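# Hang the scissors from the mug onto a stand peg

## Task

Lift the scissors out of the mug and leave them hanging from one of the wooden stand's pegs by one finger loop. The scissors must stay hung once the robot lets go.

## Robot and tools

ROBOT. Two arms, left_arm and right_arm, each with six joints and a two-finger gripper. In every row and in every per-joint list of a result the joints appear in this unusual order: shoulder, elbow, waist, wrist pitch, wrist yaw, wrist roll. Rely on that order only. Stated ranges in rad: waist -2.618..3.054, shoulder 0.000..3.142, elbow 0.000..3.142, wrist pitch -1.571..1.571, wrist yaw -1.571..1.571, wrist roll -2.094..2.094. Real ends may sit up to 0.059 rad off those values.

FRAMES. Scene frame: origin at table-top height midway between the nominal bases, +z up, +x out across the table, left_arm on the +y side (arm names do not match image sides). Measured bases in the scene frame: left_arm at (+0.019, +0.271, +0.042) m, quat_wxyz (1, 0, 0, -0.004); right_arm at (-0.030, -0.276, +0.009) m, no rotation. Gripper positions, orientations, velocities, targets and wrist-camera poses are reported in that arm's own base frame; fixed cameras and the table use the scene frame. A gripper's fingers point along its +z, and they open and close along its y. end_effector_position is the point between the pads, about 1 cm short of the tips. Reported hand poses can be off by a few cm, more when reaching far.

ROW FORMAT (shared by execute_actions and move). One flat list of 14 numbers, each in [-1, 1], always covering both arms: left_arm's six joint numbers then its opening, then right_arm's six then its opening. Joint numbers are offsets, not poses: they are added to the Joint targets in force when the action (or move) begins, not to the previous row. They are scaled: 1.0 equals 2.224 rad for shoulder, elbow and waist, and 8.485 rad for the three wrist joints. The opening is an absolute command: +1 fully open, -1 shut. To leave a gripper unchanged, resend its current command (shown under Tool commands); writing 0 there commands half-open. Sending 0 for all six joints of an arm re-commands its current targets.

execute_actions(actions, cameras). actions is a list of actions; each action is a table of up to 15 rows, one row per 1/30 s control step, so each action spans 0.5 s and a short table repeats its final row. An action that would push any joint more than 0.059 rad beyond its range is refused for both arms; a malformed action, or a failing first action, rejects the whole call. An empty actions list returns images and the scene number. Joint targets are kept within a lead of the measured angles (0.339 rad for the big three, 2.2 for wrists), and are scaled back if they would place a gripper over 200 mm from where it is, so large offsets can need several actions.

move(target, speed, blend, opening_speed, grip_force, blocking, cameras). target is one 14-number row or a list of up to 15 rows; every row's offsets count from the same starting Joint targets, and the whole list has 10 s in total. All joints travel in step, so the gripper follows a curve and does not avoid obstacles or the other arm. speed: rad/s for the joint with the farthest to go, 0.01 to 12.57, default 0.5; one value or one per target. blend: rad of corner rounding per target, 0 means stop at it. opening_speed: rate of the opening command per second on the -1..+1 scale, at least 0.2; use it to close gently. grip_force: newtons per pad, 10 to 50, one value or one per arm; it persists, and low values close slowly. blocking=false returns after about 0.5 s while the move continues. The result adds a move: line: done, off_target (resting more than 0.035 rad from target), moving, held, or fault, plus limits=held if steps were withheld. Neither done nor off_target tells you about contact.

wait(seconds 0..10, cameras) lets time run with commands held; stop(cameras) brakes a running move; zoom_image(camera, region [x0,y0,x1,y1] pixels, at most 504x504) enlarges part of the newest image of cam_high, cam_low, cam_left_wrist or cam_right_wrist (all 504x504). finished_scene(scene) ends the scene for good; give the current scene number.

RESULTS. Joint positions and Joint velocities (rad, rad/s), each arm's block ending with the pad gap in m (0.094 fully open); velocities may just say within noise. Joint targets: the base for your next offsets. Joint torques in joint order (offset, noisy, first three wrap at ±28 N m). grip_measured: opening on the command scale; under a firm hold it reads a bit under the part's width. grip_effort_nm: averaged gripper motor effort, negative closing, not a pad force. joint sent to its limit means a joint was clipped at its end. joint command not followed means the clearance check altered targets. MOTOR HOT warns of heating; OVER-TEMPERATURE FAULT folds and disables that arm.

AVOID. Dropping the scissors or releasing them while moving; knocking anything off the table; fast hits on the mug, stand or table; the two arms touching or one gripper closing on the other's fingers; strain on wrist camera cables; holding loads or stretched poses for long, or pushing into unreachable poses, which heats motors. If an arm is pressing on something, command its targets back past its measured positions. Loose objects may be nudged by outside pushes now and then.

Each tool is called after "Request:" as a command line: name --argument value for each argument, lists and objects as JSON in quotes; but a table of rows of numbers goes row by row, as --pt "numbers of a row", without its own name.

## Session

Request:
execute_actions --actions '[]'

Request:
zoom_image --camera "cam_high" --region '[0, 160, 260, 420]'

Request:
zoom_image --camera "cam_low" --region '[220, 140, 440, 320]'

Scene clock: 0.00 s.
left_arm: end_effector_position=(+0.1857, -0.2230, +0.3411) grip_measured=+1.000 grip_effort_nm=n/a end_effector_quat_wxyz=(+0.630, +0.209, +0.682, -0.307) | right_arm: end_effector_position=(+0.2901, +0.1237, +0.2385) grip_measured=+1.000 grip_effort_nm=n/a end_effector_quat_wxyz=(+0.559, -0.098, +0.818, +0.092)
Joint names: [shoulder, elbow, waist, wrist pitch, wrist yaw, wrist roll]
Joint positions: left_arm=[0.606 0.675 -1.086 -0.089 -0.336 -0.162 0.094] | right_arm=[0.784 0.639 0.533 -0.231 0.234 0.134 0.094]
Joint velocities: within noise
Joint torques (N m): no reading
Heat: left arm: 47 °C; right arm: 38 °C.
Joint targets: left_arm=[0.600 0.688 -1.086 -0.085 -0.336 -0.161] | right_arm=[0.776 0.654 0.533 -0.221 0.235 0.135]
Tool commands: left_gripper/opening=+1.0 right_gripper/opening=+1.0

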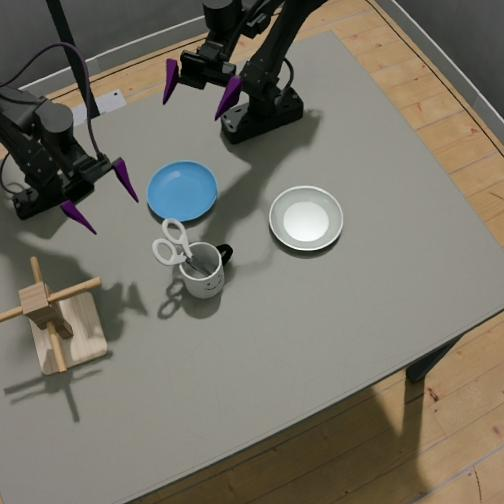

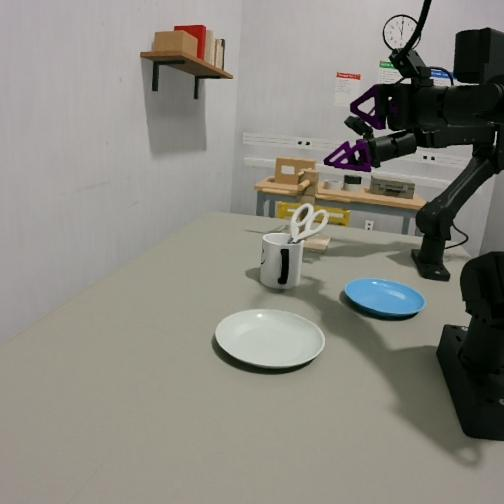

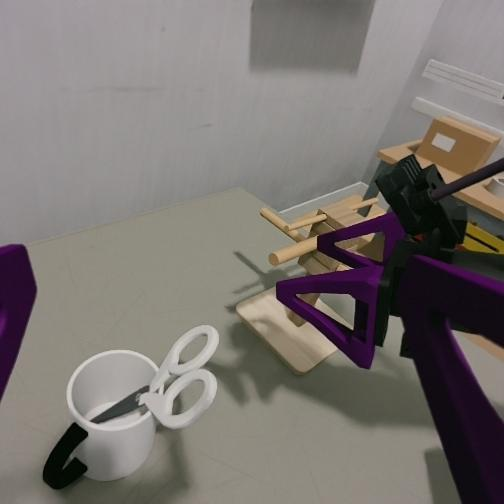

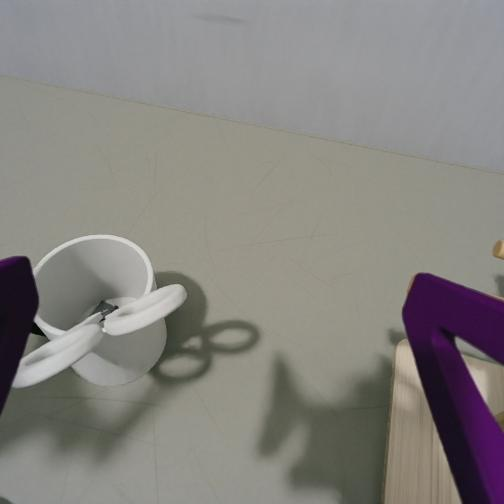

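Scaled by 1.938 from the camera's 504x504 image, which has a finer 720x720 frame.

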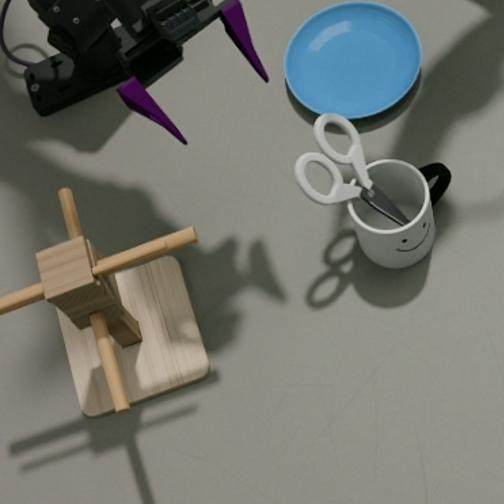

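Scaled by 2.291 from the camera's 504x504 image, which has a finer 720x720 frame.

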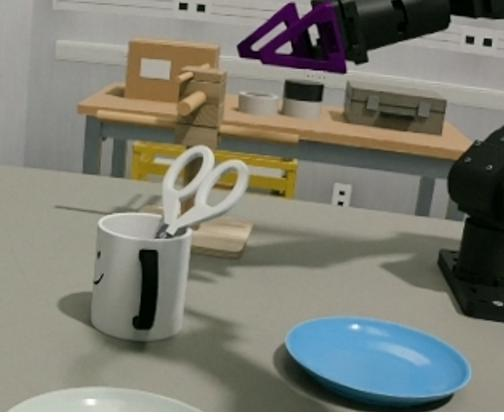

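Request:
move --pt "0 0 0.32 0 0 0 1 0.1232 0.2005 0.129 -0.0623 0.0242 0.1019 1" --pt "0 0 0.4658 0 0 0 1 0.207 0.2236 0.2552 -0.0899 0.0489 0.2035 1" --speed 1.0 --blend 0.1 --cameras '["all"]'

Scene clock: 24.03 s.
left_arm: end_effector_position=(+0.2869, +0.0440, +0.3411) grip_measured=+1.000 grip_effort_nm=-0.01 end_effector_quat_wxyz=(+0.699, -0.153, +0.697, +0.043) | right_arm: end_effector_position=(+0.2226, +0.2046, +0.2059) grip_measured=+1.000 grip_effort_nm=0.00 end_effector_quat_wxyz=(+0.317, +0.410, +0.832, +0.197)
Joint names: [shoulder, elbow, waist, wrist pitch, wrist yaw, wrist roll]
Joint positions: left_arm=[0.606 0.675 -0.056 -0.089 -0.334 -0.162 0.094] | right_arm=[1.236 1.116 1.094 -0.97 0.621 1.853 0.094]
Joint torques (N m): left_arm=[-0.31 6.13 0.55 1.7 -0.03 -0.01] | right_arm=[-3.75 8.5 0.59 0.91 0.55 0.11]
Heat: left arm: 50 °C; right arm: 40 °C.
Joint targets: left_arm=[0.600 0.688 -0.050 -0.085 -0.336 -0.161] | right_arm=[1.237 1.151 1.101 -0.984 0.650 1.861]
move: done

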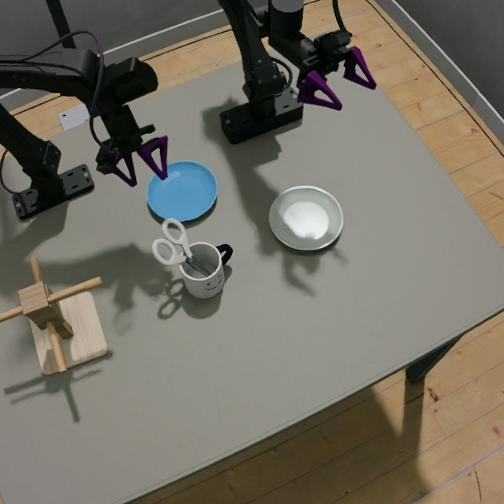

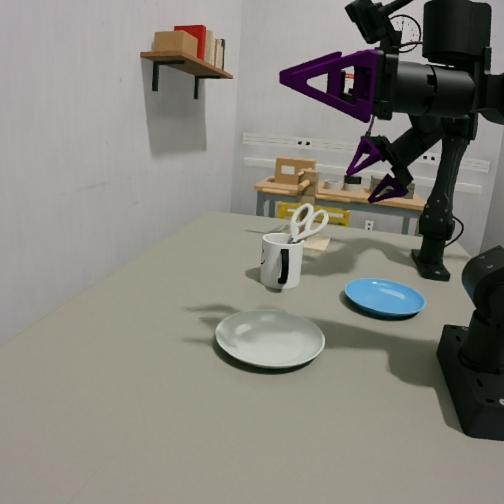

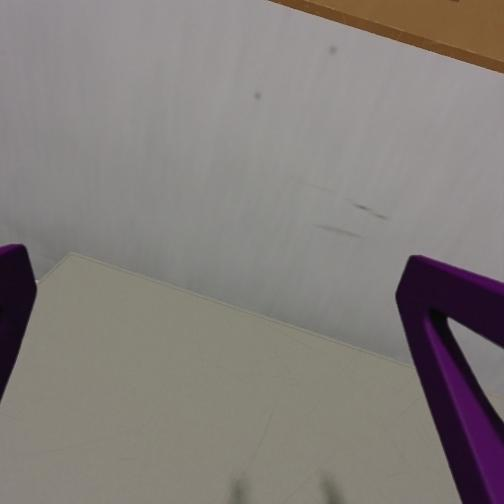

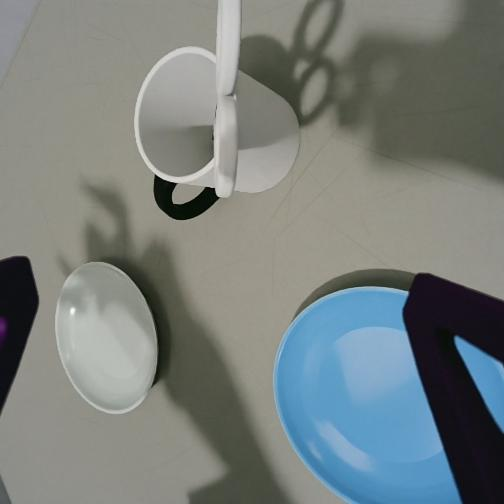

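Request:
move --target '[0,0,0,0,0,0,1,0.0104,-0.0555,-0.0459,0.0249,-0.0061,-0.0146,1]' --speed 0.3 --cameras '["cam_right_wrist","cam_low"]'

Scene clock: 30.97 s.
left_arm: end_effector_position=(+0.2869, +0.0440, +0.3411) grip_measured=+1.000 grip_effort_nm=-0.01 end_effector_quat_wxyz=(+0.699, -0.153, +0.697, +0.043) | right_arm: end_effector_position=(+0.2486, +0.2056, +0.1865) grip_measured=+1.000 grip_effort_nm=0.00 end_effector_quat_wxyz=(+0.325, +0.409, +0.828, +0.203)
Joint names: [shoulder, elbow, waist, wrist pitch, wrist yaw, wrist roll]
Joint positions: left_arm=[0.606 0.675 -0.056 -0.089 -0.334 -0.162 0.094] | right_arm=[1.258 1.032 1.005 -0.79 0.591 1.749 0.094]
Joint torques (N m): left_arm=[-0.27 6.09 0.55 1.68 -0.02 0] | right_arm=[-4.11 5.63 -0.5 1.35 0.3 -0.15]
Heat: left arm: 50 °C; right arm: 39 °C.
Joint targets: left_arm=[0.600 0.688 -0.050 -0.085 -0.336 -0.161] | right_arm=[1.260 1.027 0.998 -0.772 0.598 1.737]
move: done
Images, in order (width x height): cam_low 504x504, cam_right_wrist 504x504.

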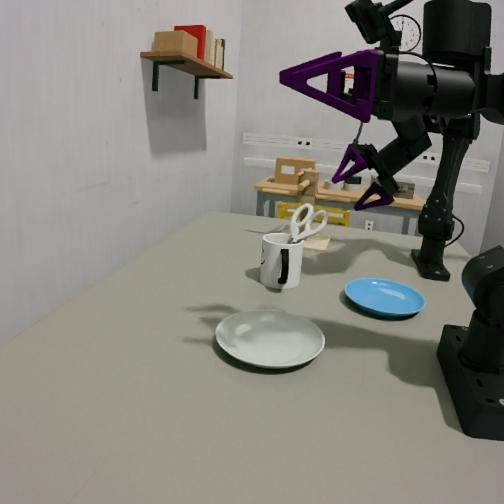

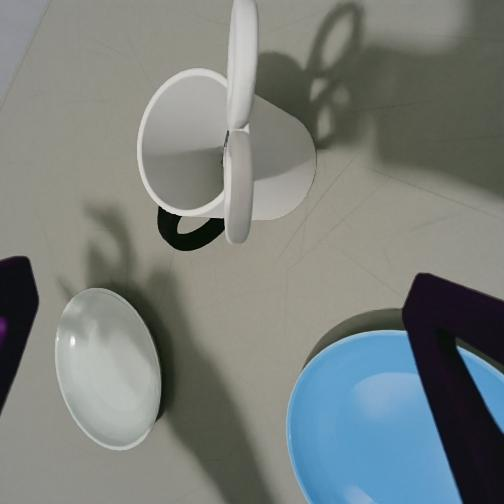

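Request:
move --target '[0,0,0,0,0,0,1,0.0165,-0.0294,-0.0277,0.016,-0.004,-0.0071,1]' --speed 0.2 --cameras '["cam_right_wrist","cam_low"]'

Scene clock: 37.63 s.
left_arm: end_effector_position=(+0.2869, +0.0440, +0.3411) grip_measured=+1.000 grip_effort_nm=-0.01 end_effector_quat_wxyz=(+0.699, -0.153, +0.697, +0.043) | right_arm: end_effector_position=(+0.2662, +0.2061, +0.1652) grip_measured=+1.000 grip_effort_nm=0.00 end_effector_quat_wxyz=(+0.325, +0.410, +0.828, +0.204)
Joint names: [shoulder, elbow, waist, wrist pitch, wrist yaw, wrist roll]
Joint positions: left_arm=[0.606 0.675 -0.056 -0.089 -0.334 -0.162 0.094] | right_arm=[1.294 0.967 0.943 -0.655 0.558 1.689 0.094]
Joint torques (N m): left_arm=[-0.28 6.11 0.57 1.68 -0.02 -0.01] | right_arm=[-4.44 5.7 -0.5 1.4 0.27 -0.15]
Heat: left arm: 50 °C; right arm: 39 °C.
Joint targets: left_arm=[0.600 0.688 -0.050 -0.085 -0.336 -0.161] | right_arm=[1.297 0.962 0.937 -0.637 0.565 1.677]
move: done
Images, in order (width x height): cam_low 504x504, cam_right_wrist 504x504.

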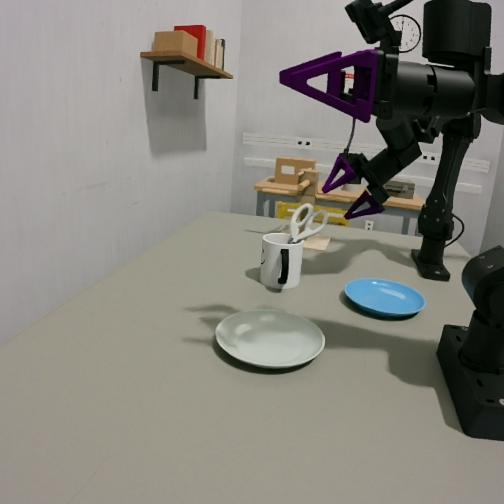

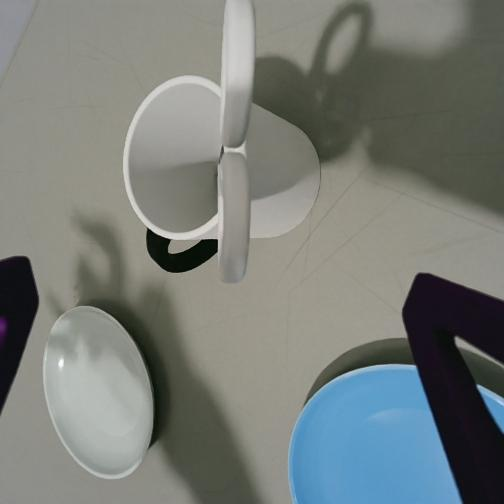

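Request:
move --pt "0 0 0 0 0 0 1 0.0267 -0.0151 -0.0166 0.0133 -0.0026 -0.0042 1" --pt "0 0 0 0 0 0 1 0.0267 -0.0151 -0.0166 0.0133 -0.0026 -0.0042 -0.95" --speed 0.2 --opening_speed 1.2 --cameras '["cam_right_wrist","cam_low","cam_high"]'

Scene clock: 43.83 s.
left_arm: end_effector_position=(+0.2869, +0.0440, +0.3411) grip_measured=+1.000 grip_effort_nm=-0.01 end_effector_quat_wxyz=(+0.699, -0.153, +0.697, +0.043) | right_arm: end_effector_position=(+0.2814, +0.2117, +0.1467) grip_measured=-0.868 grip_effort_nm=-1.02 end_effector_quat_wxyz=(+0.325, +0.409, +0.828, +0.205)
Joint names: [shoulder, elbow, waist, wrist pitch, wrist yaw, wrist roll]
Joint positions: left_arm=[0.606 0.675 -0.056 -0.089 -0.334 -0.162 0.094] | right_arm=[1.353 0.934 0.907 -0.542 0.536 1.652 0.006]
Joint torques (N m): left_arm=[-0.31 6.12 0.57 1.69 -0.02 -0.01] | right_arm=[-4.97 5.65 -0.5 1.45 0.26 -0.12]
Heat: left arm: 50 °C; right arm: 39 °C.
Joint targets: left_arm=[0.600 0.688 -0.050 -0.085 -0.336 -0.161] | right_arm=[1.356 0.928 0.900 -0.524 0.543 1.642]
move: done
Images, in order (width x height): cam_high 504x504, cam_low 504x504, cam_right_wrist 504x504.

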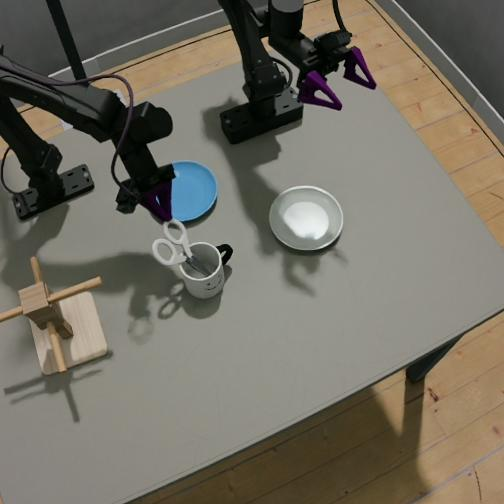

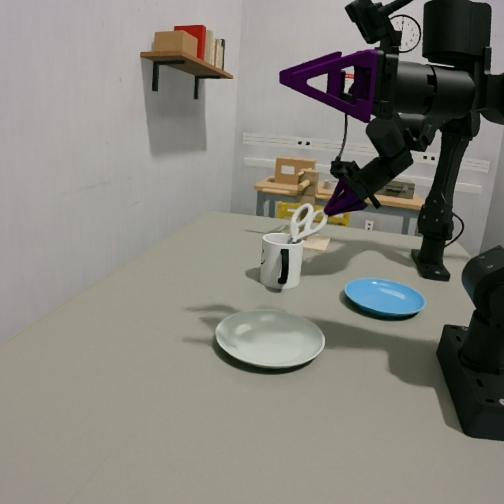

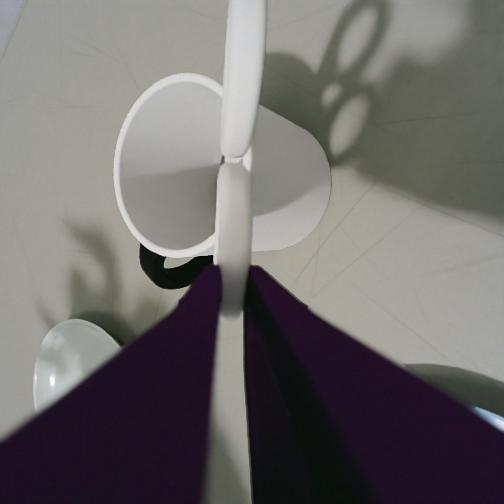

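Request:
move --pt "0 0 0 0 0 0 1 -0.0813 0.0501 0.0014 -0.0347 0.0002 0.0002 -0.95" --pt "0 0 0 0 0 0 1 -0.1133 0.1866 0.0051 -0.0793 0.0008 0.0009 -0.95" --pt "0 0 0 0 0 0 1 -0.0704 0.1515 -0.0965 -0.0558 0.0004 -0.1217 -0.95" --speed '[0.3,0.35,0.6]' --blend '[0.04,0.04,0]' --cameras '["all"]'

Request:
zoom_image --camera "cam_low" --region '[250, 130, 390, 270]'

Scene clock: 55.30 s.
left_arm: end_effector_position=(+0.2869, +0.0440, +0.3411) grip_measured=+1.000 grip_effort_nm=-0.01 end_effector_quat_wxyz=(+0.699, -0.153, +0.697, +0.043) | right_arm: end_effector_position=(+0.2833, +0.1178, +0.2551) grip_measured=-0.868 grip_effort_nm=-1.02 end_effector_quat_wxyz=(+0.380, +0.043, +0.924, -0.023)
Joint names: [shoulder, elbow, waist, wrist pitch, wrist yaw, wrist roll]
Joint positions: left_arm=[0.606 0.675 -0.056 -0.089 -0.334 -0.162 0.094] | right_arm=[1.2 1.268 0.692 -1.033 0.529 0.617 0.006]
Joint torques (N m): left_arm=[-0.35 6.13 0.54 1.7 -0.03 0] | right_arm=[-3.52 5.63 -0.51 1.59 0.36 -0.09]
Heat: left arm: 50 °C; right arm: 39 °C.
Joint targets: left_arm=[0.600 0.688 -0.050 -0.085 -0.336 -0.161] | right_arm=[1.199 1.265 0.685 -0.997 0.546 0.609]
move: done

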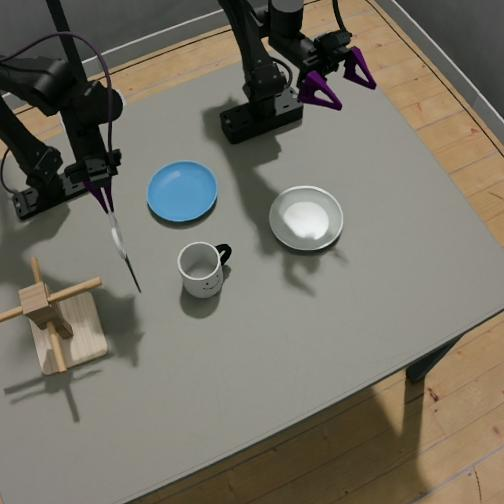

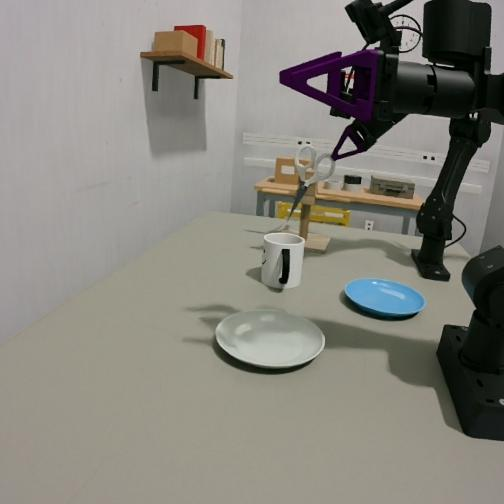

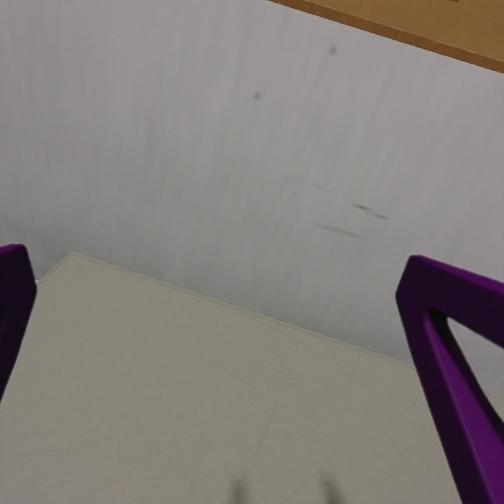

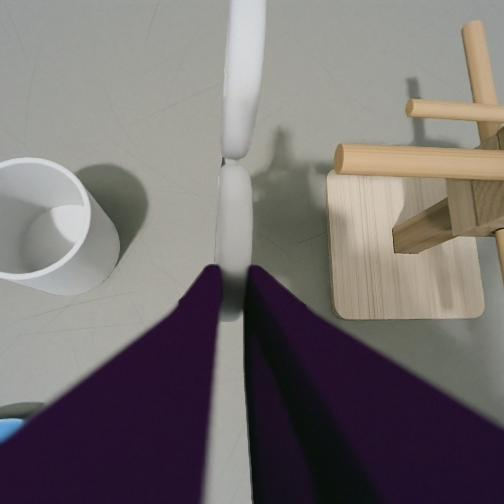

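Scaled by 3.600 from the camera's 504x504 image, which has a finer 720x720 frame.

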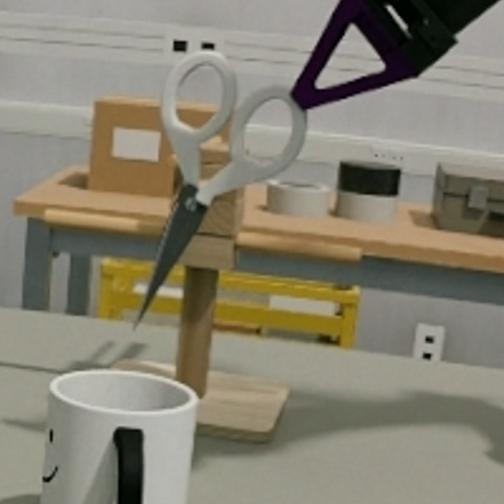

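Request:
move --target '[0,0,0,0,0,0,1,-0.037,-0.1159,-0.0299,0.0243,-0.0047,-0.007,-0.95]' --speed 0.3 --cameras '["cam_low","cam_right_wrist"]'

Request:
zoom_image --camera "cam_low" --region '[270, 140, 370, 240]'

Request:
zoom_image --camera "cam_right_wrist" --region '[180, 0, 504, 300]'

Scene clock: 63.23 s.
left_arm: end_effector_position=(+0.2869, +0.0440, +0.3411) grip_measured=+1.000 grip_effort_nm=-0.01 end_effector_quat_wxyz=(+0.699, -0.153, +0.697, +0.043) | right_arm: end_effector_position=(+0.2867, +0.1019, +0.1971) grip_measured=-0.868 grip_effort_nm=-1.02 end_effector_quat_wxyz=(+0.371, +0.042, +0.927, -0.035)
Joint names: [shoulder, elbow, waist, wrist pitch, wrist yaw, wrist roll]
Joint positions: left_arm=[0.606 0.675 -0.056 -0.089 -0.334 -0.162 0.094] | right_arm=[1.145 1.009 0.625 -0.828 0.499 0.557 0.006]
Joint torques (N m): left_arm=[-0.29 6.13 0.57 1.69 -0.01 0] | right_arm=[-5.7 5.98 -0.51 1.64 0.26 -0.09]
Heat: left arm: 50 °C; right arm: 39 °C.
Joint targets: left_arm=[0.600 0.688 -0.050 -0.085 -0.336 -0.161] | right_arm=[1.117 1.008 0.619 -0.791 0.506 0.549]
move: off_target (right_arm); right_arm: the wrist pitch is farthest, 0.037 rad from its target
Images, in order (width x height): cam_low 504x504, cam_right_wrist 504x504.

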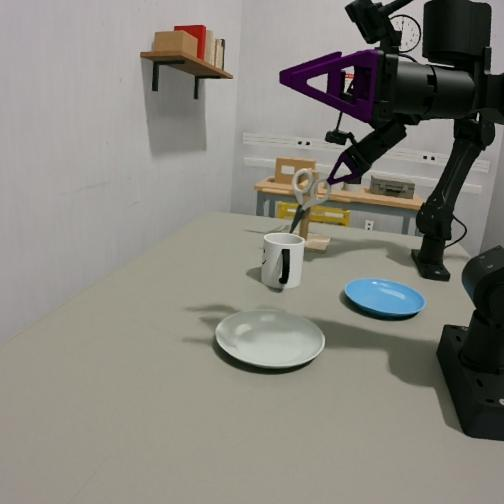

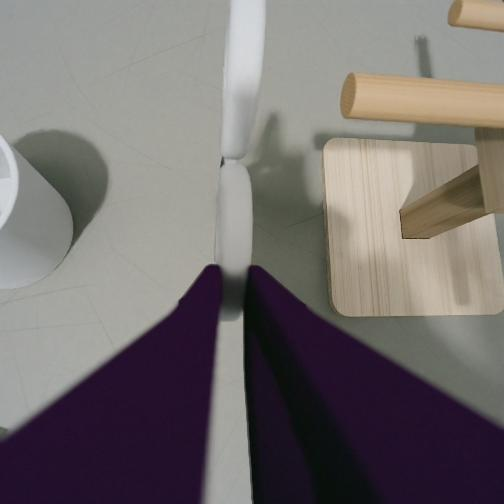

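Scaled by 5.040 from the camera's 504x504 image, which has a finer 720x720 frame.

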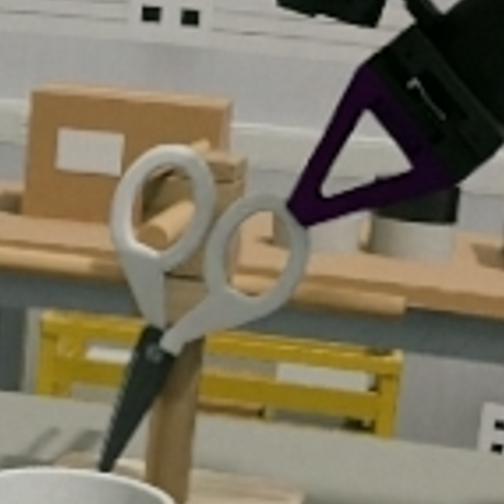

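Scaled by 1.556 from the camera's 504x504 image, which has a finer 720x720 frame.

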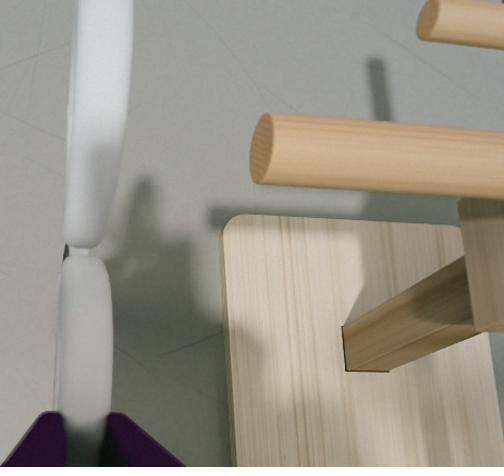

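Request:
move --target '[0,0,0,0,0,0,1,-0.0209,-0.0395,-0.0276,0.0077,-0.0046,-0.0063,-0.95]' --speed 0.15 --cameras '["cam_low","cam_right_wrist"]'

Request:
zoom_image --camera "cam_low" --region '[270, 150, 350, 230]'

Request:
zoom_image --camera "cam_right_wrist" --region '[180, 0, 504, 300]'

Scene clock: 68.13 s.
left_arm: end_effector_position=(+0.2869, +0.0440, +0.3411) grip_measured=+1.000 grip_effort_nm=-0.01 end_effector_quat_wxyz=(+0.699, -0.153, +0.697, +0.043) | right_arm: end_effector_position=(+0.2858, +0.0869, +0.1831) grip_measured=-0.868 grip_effort_nm=-1.02 end_effector_quat_wxyz=(+0.371, +0.043, +0.927, -0.033)
Joint names: [shoulder, elbow, waist, wrist pitch, wrist yaw, wrist roll]
Joint positions: left_arm=[0.606 0.675 -0.056 -0.089 -0.334 -0.162 0.094] | right_arm=[1.096 0.922 0.564 -0.764 0.462 0.504 0.006]
Joint torques (N m): left_arm=[-0.27 6.12 0.57 1.68 -0.02 0] | right_arm=[-5.08 5.93 -0.51 1.72 0.26 -0.11]
Heat: left arm: 51 °C; right arm: 39 °C.
Joint targets: left_arm=[0.600 0.688 -0.050 -0.085 -0.336 -0.161] | right_arm=[1.071 0.920 0.558 -0.726 0.467 0.496]
move: off_target (right_arm); right_arm: the wrist pitch is farthest, 0.038 rad from its target
Images, in order (width x height): cam_low 504x504, cam_right_wrist 504x504.

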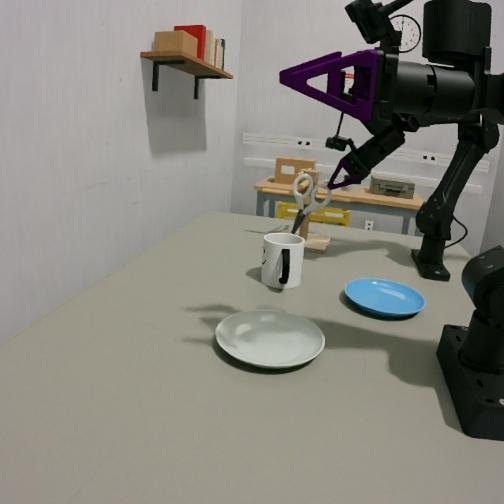

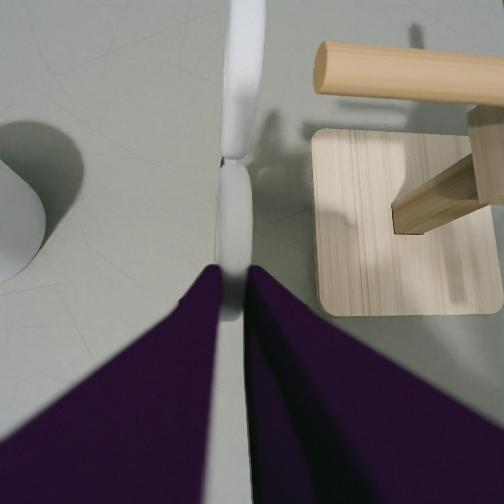

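Scaled by 6.300 from the camera's 504x504 image, which has a finer 720x720 frame.

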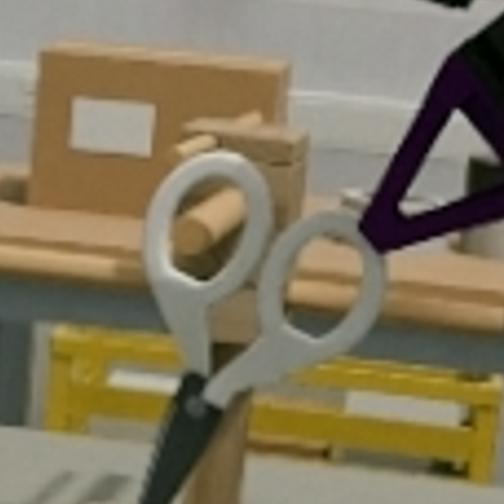

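Scaled by 1.556 from the camera's 504x504 image, which has a finer 720x720 frame.

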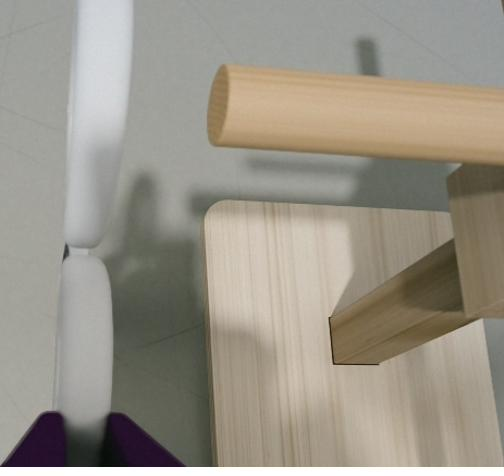

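Request:
zoom_image --camera "cam_low" --region '[285, 165, 335, 215]'

Scaled by 10.080 from the camera's 504x504 image, which has a finer 720x720 frame.

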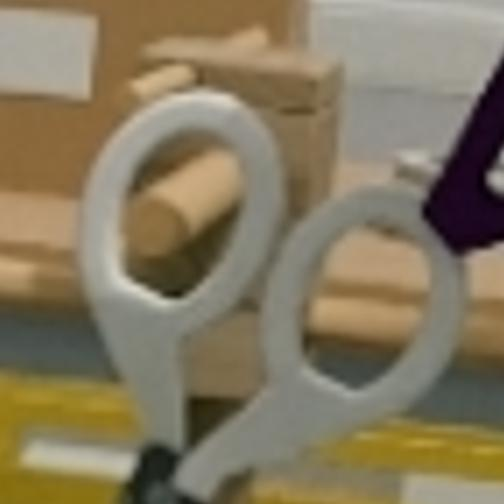

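Request:
move --target '[0,0,0,0,0,0,1,-0.0071,-0.0091,-0.0241,0.003,-0.004,-0.0054,-0.95]' --speed 0.1 --cameras '["cam_low","cam_right_wrist"]'

Request:
zoom_image --camera "cam_low" --region '[285, 165, 335, 215]'

Request:
zoom_image --camera "cam_right_wrist" --region '[200, 0, 400, 200]'

Scene clock: 78.00 s.
left_arm: end_effector_position=(+0.2869, +0.0440, +0.3411) grip_measured=+1.000 grip_effort_nm=-0.01 end_effector_quat_wxyz=(+0.699, -0.153, +0.697, +0.043) | right_arm: end_effector_position=(+0.2890, +0.0769, +0.1812) grip_measured=-0.868 grip_effort_nm=-1.02 end_effector_quat_wxyz=(+0.371, +0.044, +0.927, -0.032)
Joint names: [shoulder, elbow, waist, wrist pitch, wrist yaw, wrist roll]
Joint positions: left_arm=[0.606 0.675 -0.056 -0.089 -0.334 -0.162 0.094] | right_arm=[1.08 0.903 0.511 -0.74 0.429 0.458 0.006]
Joint torques (N m): left_arm=[-0.31 6.12 0.55 1.69 -0.02 -0.01] | right_arm=[-4.93 5.93 -0.54 1.74 0.23 -0.04]
Heat: left arm: 51 °C; right arm: 39 °C.
Joint targets: left_arm=[0.600 0.688 -0.050 -0.085 -0.336 -0.161] | right_arm=[1.055 0.900 0.504 -0.700 0.433 0.450]
move: off_target (right_arm); right_arm: the wrist pitch is farthest, 0.039 rad from its target
Images, in order (width x height): cam_low 504x504, cam_right_wrist 504x504.

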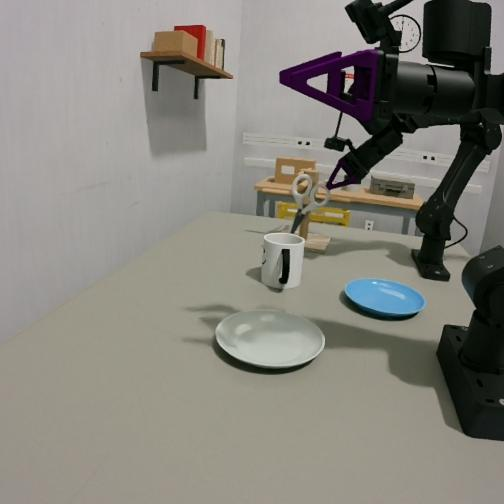

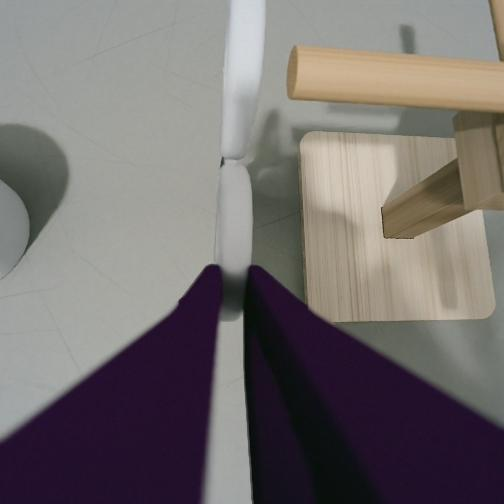

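Scaled by 10.080 from the camera's 504x504 image, which has a finer 720x720 frame.

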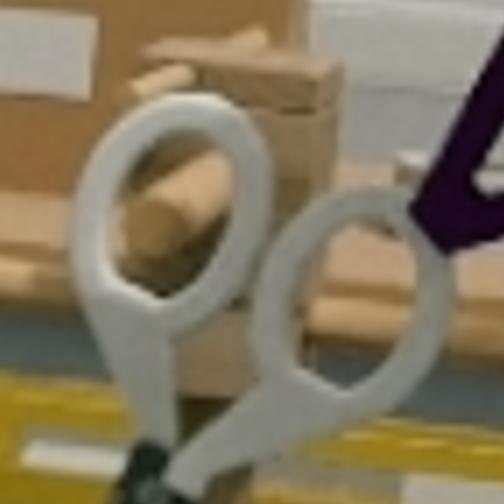

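Scaled by 2.520 from the camera's 504x504 image, which has a finer 720x720 frame.

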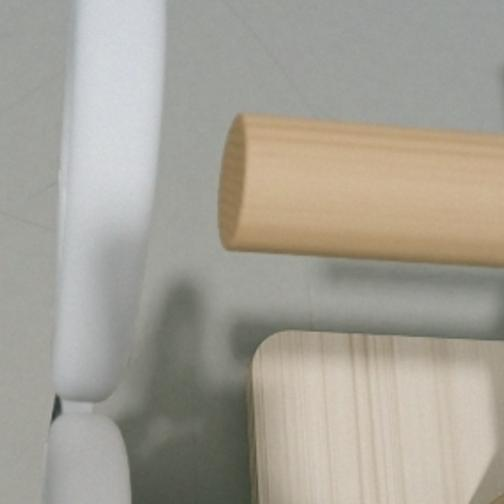

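Request:
move --target '[0,0,0,0,0,0,1,-0.0294,-0.0188,-0.0548,0.0015,-0.0097,-0.0115,-0.95]' --speed 0.1 --cameras '["cam_low","cam_right_wrist"]'

Request:
zoom_image --camera "cam_low" --region '[285, 165, 335, 215]'

Request:
zoom_image --camera "cam_right_wrist" --region '[140, 0, 400, 260]'

Scene clock: 82.87 s.
left_arm: end_effector_position=(+0.2869, +0.0440, +0.3411) grip_measured=+1.000 grip_effort_nm=-0.01 end_effector_quat_wxyz=(+0.699, -0.153, +0.697, +0.043) | right_arm: end_effector_position=(+0.2869, +0.0511, +0.1811) grip_measured=-0.868 grip_effort_nm=-1.02 end_effector_quat_wxyz=(+0.373, +0.047, +0.926, -0.031)
Joint names: [shoulder, elbow, waist, wrist pitch, wrist yaw, wrist roll]
Joint positions: left_arm=[0.606 0.675 -0.056 -0.089 -0.334 -0.162 0.094] | right_arm=[1.012 0.861 0.389 -0.723 0.353 0.361 0.006]
Joint torques (N m): left_arm=[-0.34 6.11 0.54 1.69 -0.02 0] | right_arm=[-4.21 5.93 -0.51 1.78 0.11 -0.08]
Heat: left arm: 51 °C; right arm: 39 °C.
Joint targets: left_arm=[0.600 0.688 -0.050 -0.085 -0.336 -0.161] | right_arm=[0.989 0.858 0.382 -0.687 0.351 0.353]
move: off_target (right_arm); right_arm: the wrist pitch is farthest, 0.036 rad from its target
Images, in order (width x height): cam_low 504x504, cam_right_wrist 504x504.

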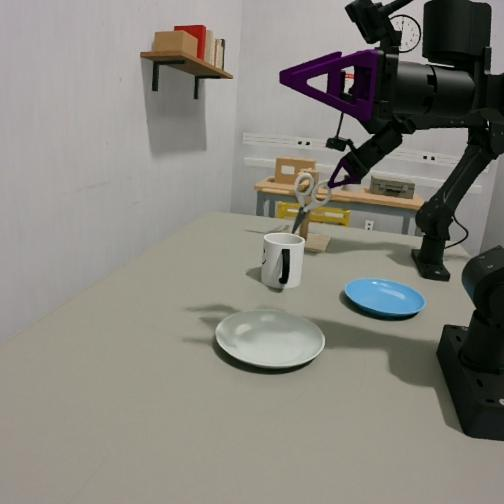

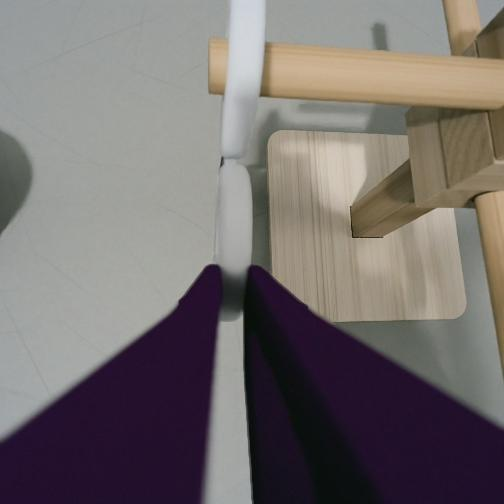

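Scaled by 10.080 from the camera's 504x504 image, which has a finer 720x720 frame.

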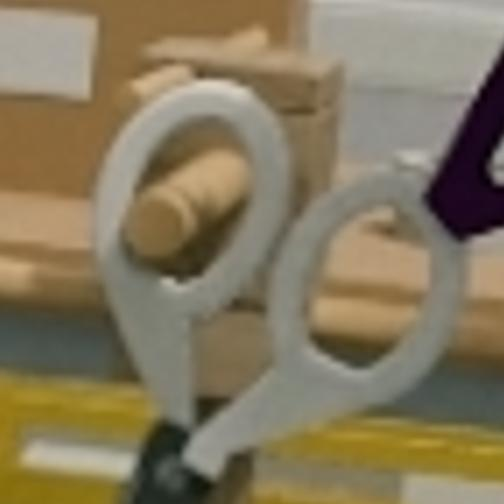

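Scaled by 1.938 from the camera's 504x504 image, which has a finer 720x720 frame.

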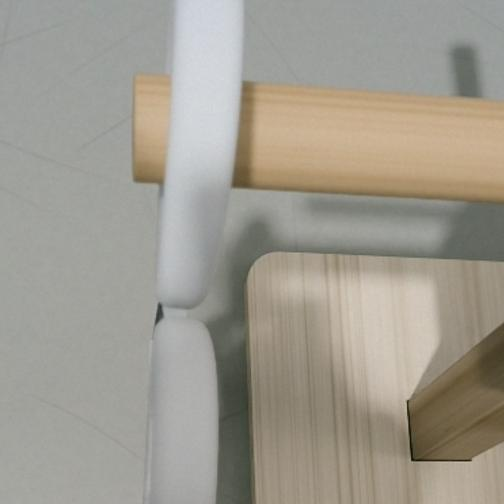

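Request:
move --target '[0,0,0,0,0,0,1,-0.0025,-0.0197,-0.0221,0.0059,-0.004,-0.0045,-0.95]' --speed 0.06 --cameras '["cam_low","cam_right_wrist"]'

Request:
zoom_image --camera "cam_low" --region '[285, 165, 335, 215]'

Request:
zoom_image --camera "cam_right_wrist" --region '[140, 0, 400, 260]'

Scene clock: 87.73 s.
left_arm: end_effector_position=(+0.2869, +0.0440, +0.3411) grip_measured=+1.000 grip_effort_nm=-0.01 end_effector_quat_wxyz=(+0.699, -0.153, +0.697, +0.043) | right_arm: end_effector_position=(+0.2893, +0.0433, +0.1702) grip_measured=-0.868 grip_effort_nm=-1.02 end_effector_quat_wxyz=(+0.370, +0.047, +0.927, -0.030)
Joint names: [shoulder, elbow, waist, wrist pitch, wrist yaw, wrist roll]
Joint positions: left_arm=[0.606 0.675 -0.056 -0.089 -0.334 -0.162 0.094] | right_arm=[1.007 0.817 0.34 -0.677 0.319 0.323 0.006]
Joint torques (N m): left_arm=[-0.31 6.11 0.53 1.7 -0.02 0] | right_arm=[-4.26 5.94 -0.54 1.83 0.11 -0.07]
Heat: left arm: 51 °C; right arm: 40 °C.
Joint targets: left_arm=[0.600 0.688 -0.050 -0.085 -0.336 -0.161] | right_arm=[0.984 0.814 0.333 -0.637 0.317 0.315]
move: off_target (right_arm); right_arm: the wrist pitch is farthest, 0.040 rad from its target
Images, in order (width x height): cam_low 504x504, cam_right_wrist 504x504.

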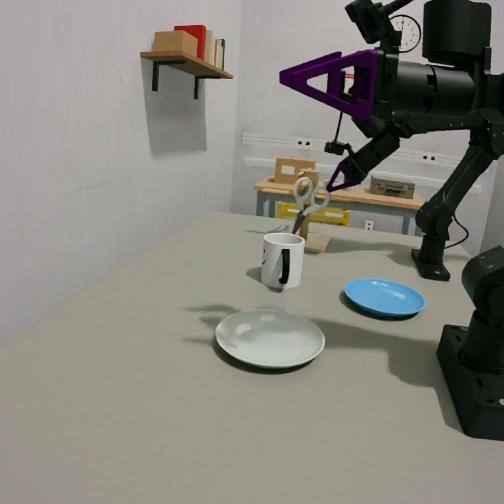

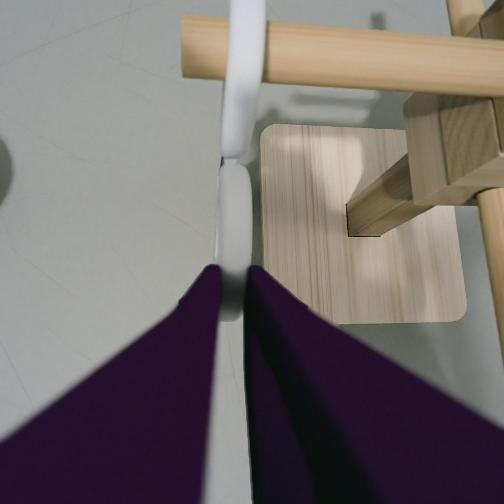

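Scaled by 10.080 from the camera's 504x504 image, which has a finer 720x720 frame.

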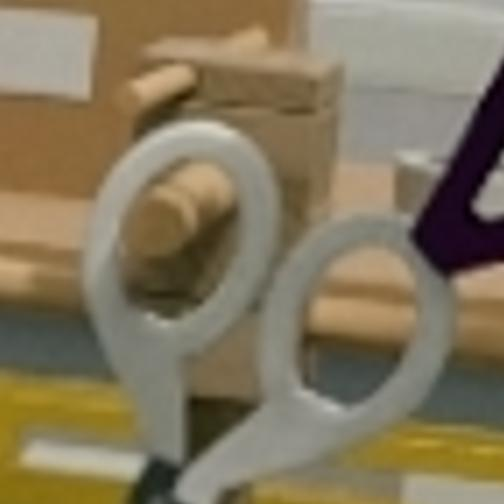

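Scaled by 1.938 from the camera's 504x504 image, which has a finer 720x720 frame.

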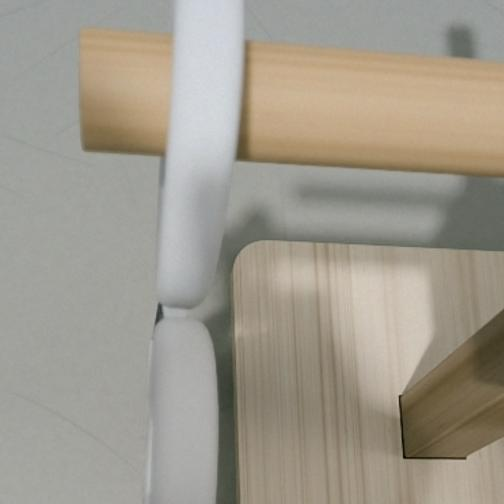

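Request:
move --pt "0 0 0 0 0 0 1 -0.0011 -0.0081 0 0.0019 0 0 -0.95" --pt "0 0 0 0 0 0 1 -0.0011 -0.0081 0 0.0019 0 0 -0.2" --speed 0.06 --opening_speed 0.6 --cameras '["cam_low","cam_right_wrist"]'

Request:
zoom_image --camera "cam_low" --region '[270, 150, 350, 230]'

Scene clock: 91.87 s.
left_arm: end_effector_position=(+0.2869, +0.0440, +0.3411) grip_measured=+1.000 grip_effort_nm=-0.01 end_effector_quat_wxyz=(+0.699, -0.153, +0.697, +0.043) | right_arm: end_effector_position=(+0.2914, +0.0442, +0.1688) grip_measured=-0.203 grip_effort_nm=0.15 end_effector_quat_wxyz=(+0.377, +0.047, +0.925, -0.027)
Joint names: [shoulder, elbow, waist, wrist pitch, wrist yaw, wrist roll]
Joint positions: left_arm=[0.606 0.675 -0.056 -0.089 -0.334 -0.162 0.094] | right_arm=[1.004 0.8 0.34 -0.648 0.318 0.322 0.037]
Joint torques (N m): left_arm=[-0.32 6.12 0.58 1.68 -0.02 0] | right_arm=[-4.15 5.89 -0.57 1.71 0.11 -0.09]
Heat: left arm: 50 °C; right arm: 40 °C.
Joint targets: left_arm=[0.600 0.688 -0.050 -0.085 -0.336 -0.161] | right_arm=[0.982 0.796 0.333 -0.621 0.317 0.314]
move: done
Images, in order (width x height): cam_low 504x504, cam_right_wrist 504x504.

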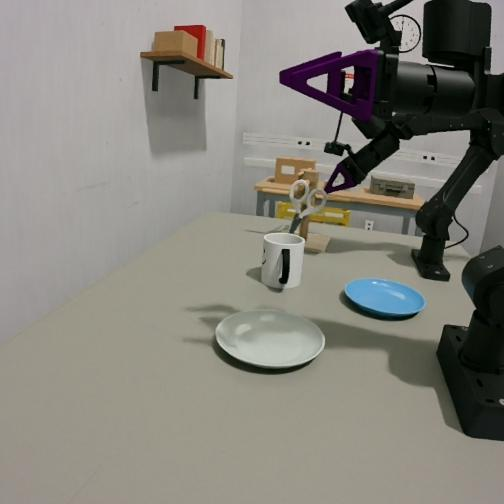

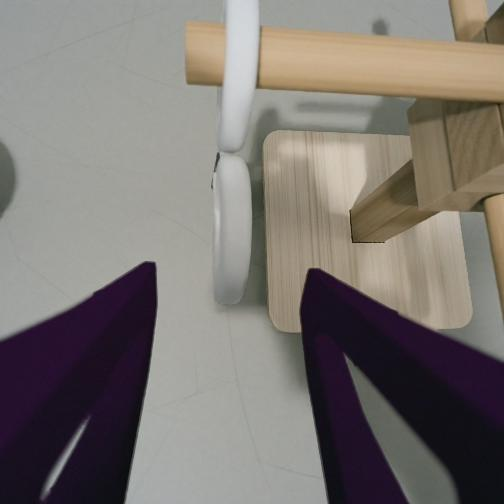

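Scaled by 6.300 from the camera's 504x504 image, which has a finer 720x720 frame.

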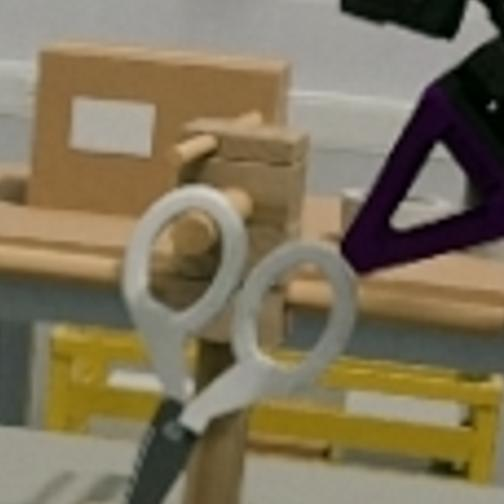

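Request:
move --target '[0,0,0,0,0,0,1,-0.0592,0.0917,0.0922,-0.0468,0.0162,0.0194,-0.2]' --speed 0.25 --cameras '["cam_low","cam_high","cam_right_wrist"]'

Request:
zoom_image --camera "cam_low" --region '[270, 150, 370, 260]'

Scene clock: 96.53 s.
left_arm: end_effector_position=(+0.2869, +0.0440, +0.3411) grip_measured=+1.000 grip_effort_nm=-0.01 end_effector_quat_wxyz=(+0.699, -0.153, +0.697, +0.043) | right_arm: end_effector_position=(+0.2358, +0.0514, +0.2213) grip_measured=-0.203 grip_effort_nm=0.14 end_effector_quat_wxyz=(+0.378, +0.042, +0.924, -0.026)
Joint names: [shoulder, elbow, waist, wrist pitch, wrist yaw, wrist roll]
Joint positions: left_arm=[0.606 0.675 -0.056 -0.089 -0.334 -0.162 0.094] | right_arm=[0.86 0.97 0.531 -1.013 0.435 0.468 0.037]
Joint torques (N m): left_arm=[-0.31 6.16 0.51 1.69 -0.01 0] | right_arm=[-1.51 8.08 0.64 1.31 0.37 0.12]
Heat: left arm: 50 °C; right arm: 40 °C.
Joint targets: left_arm=[0.600 0.688 -0.050 -0.085 -0.336 -0.161] | right_arm=[0.850 1.000 0.538 -1.018 0.454 0.479]
move: done
Images, in order (width x height): cam_high 504x504, cam_low 504x504, cam_right_wrist 504x504.

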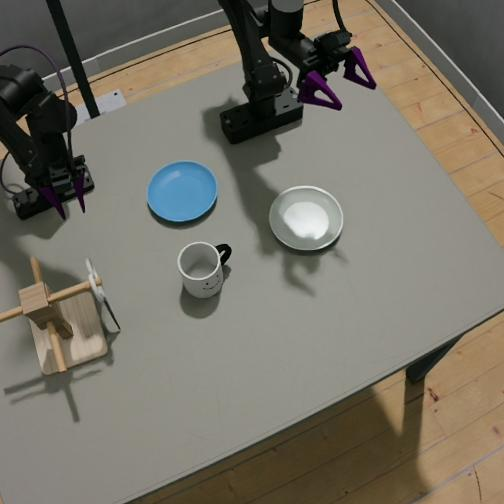

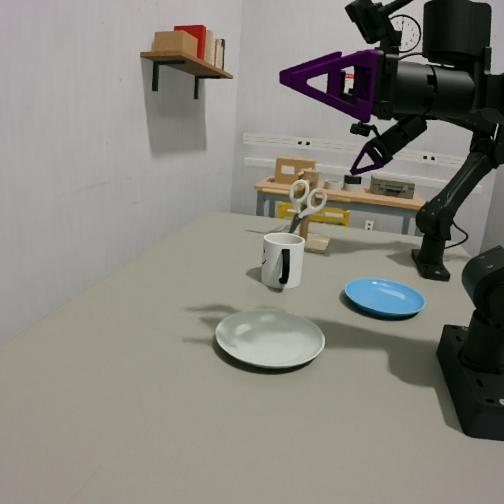

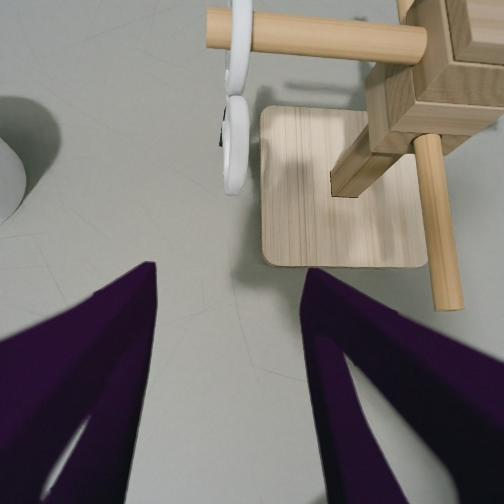

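Scaled by 4.582 from the camera's 504x504 image, which has a finer 720x720 frame.

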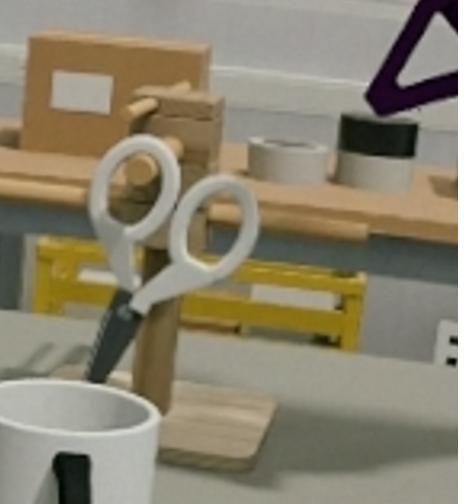

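Hanging freely on the peg.

Request:
finished_scene --scene 2

The scene is finished: the task was done.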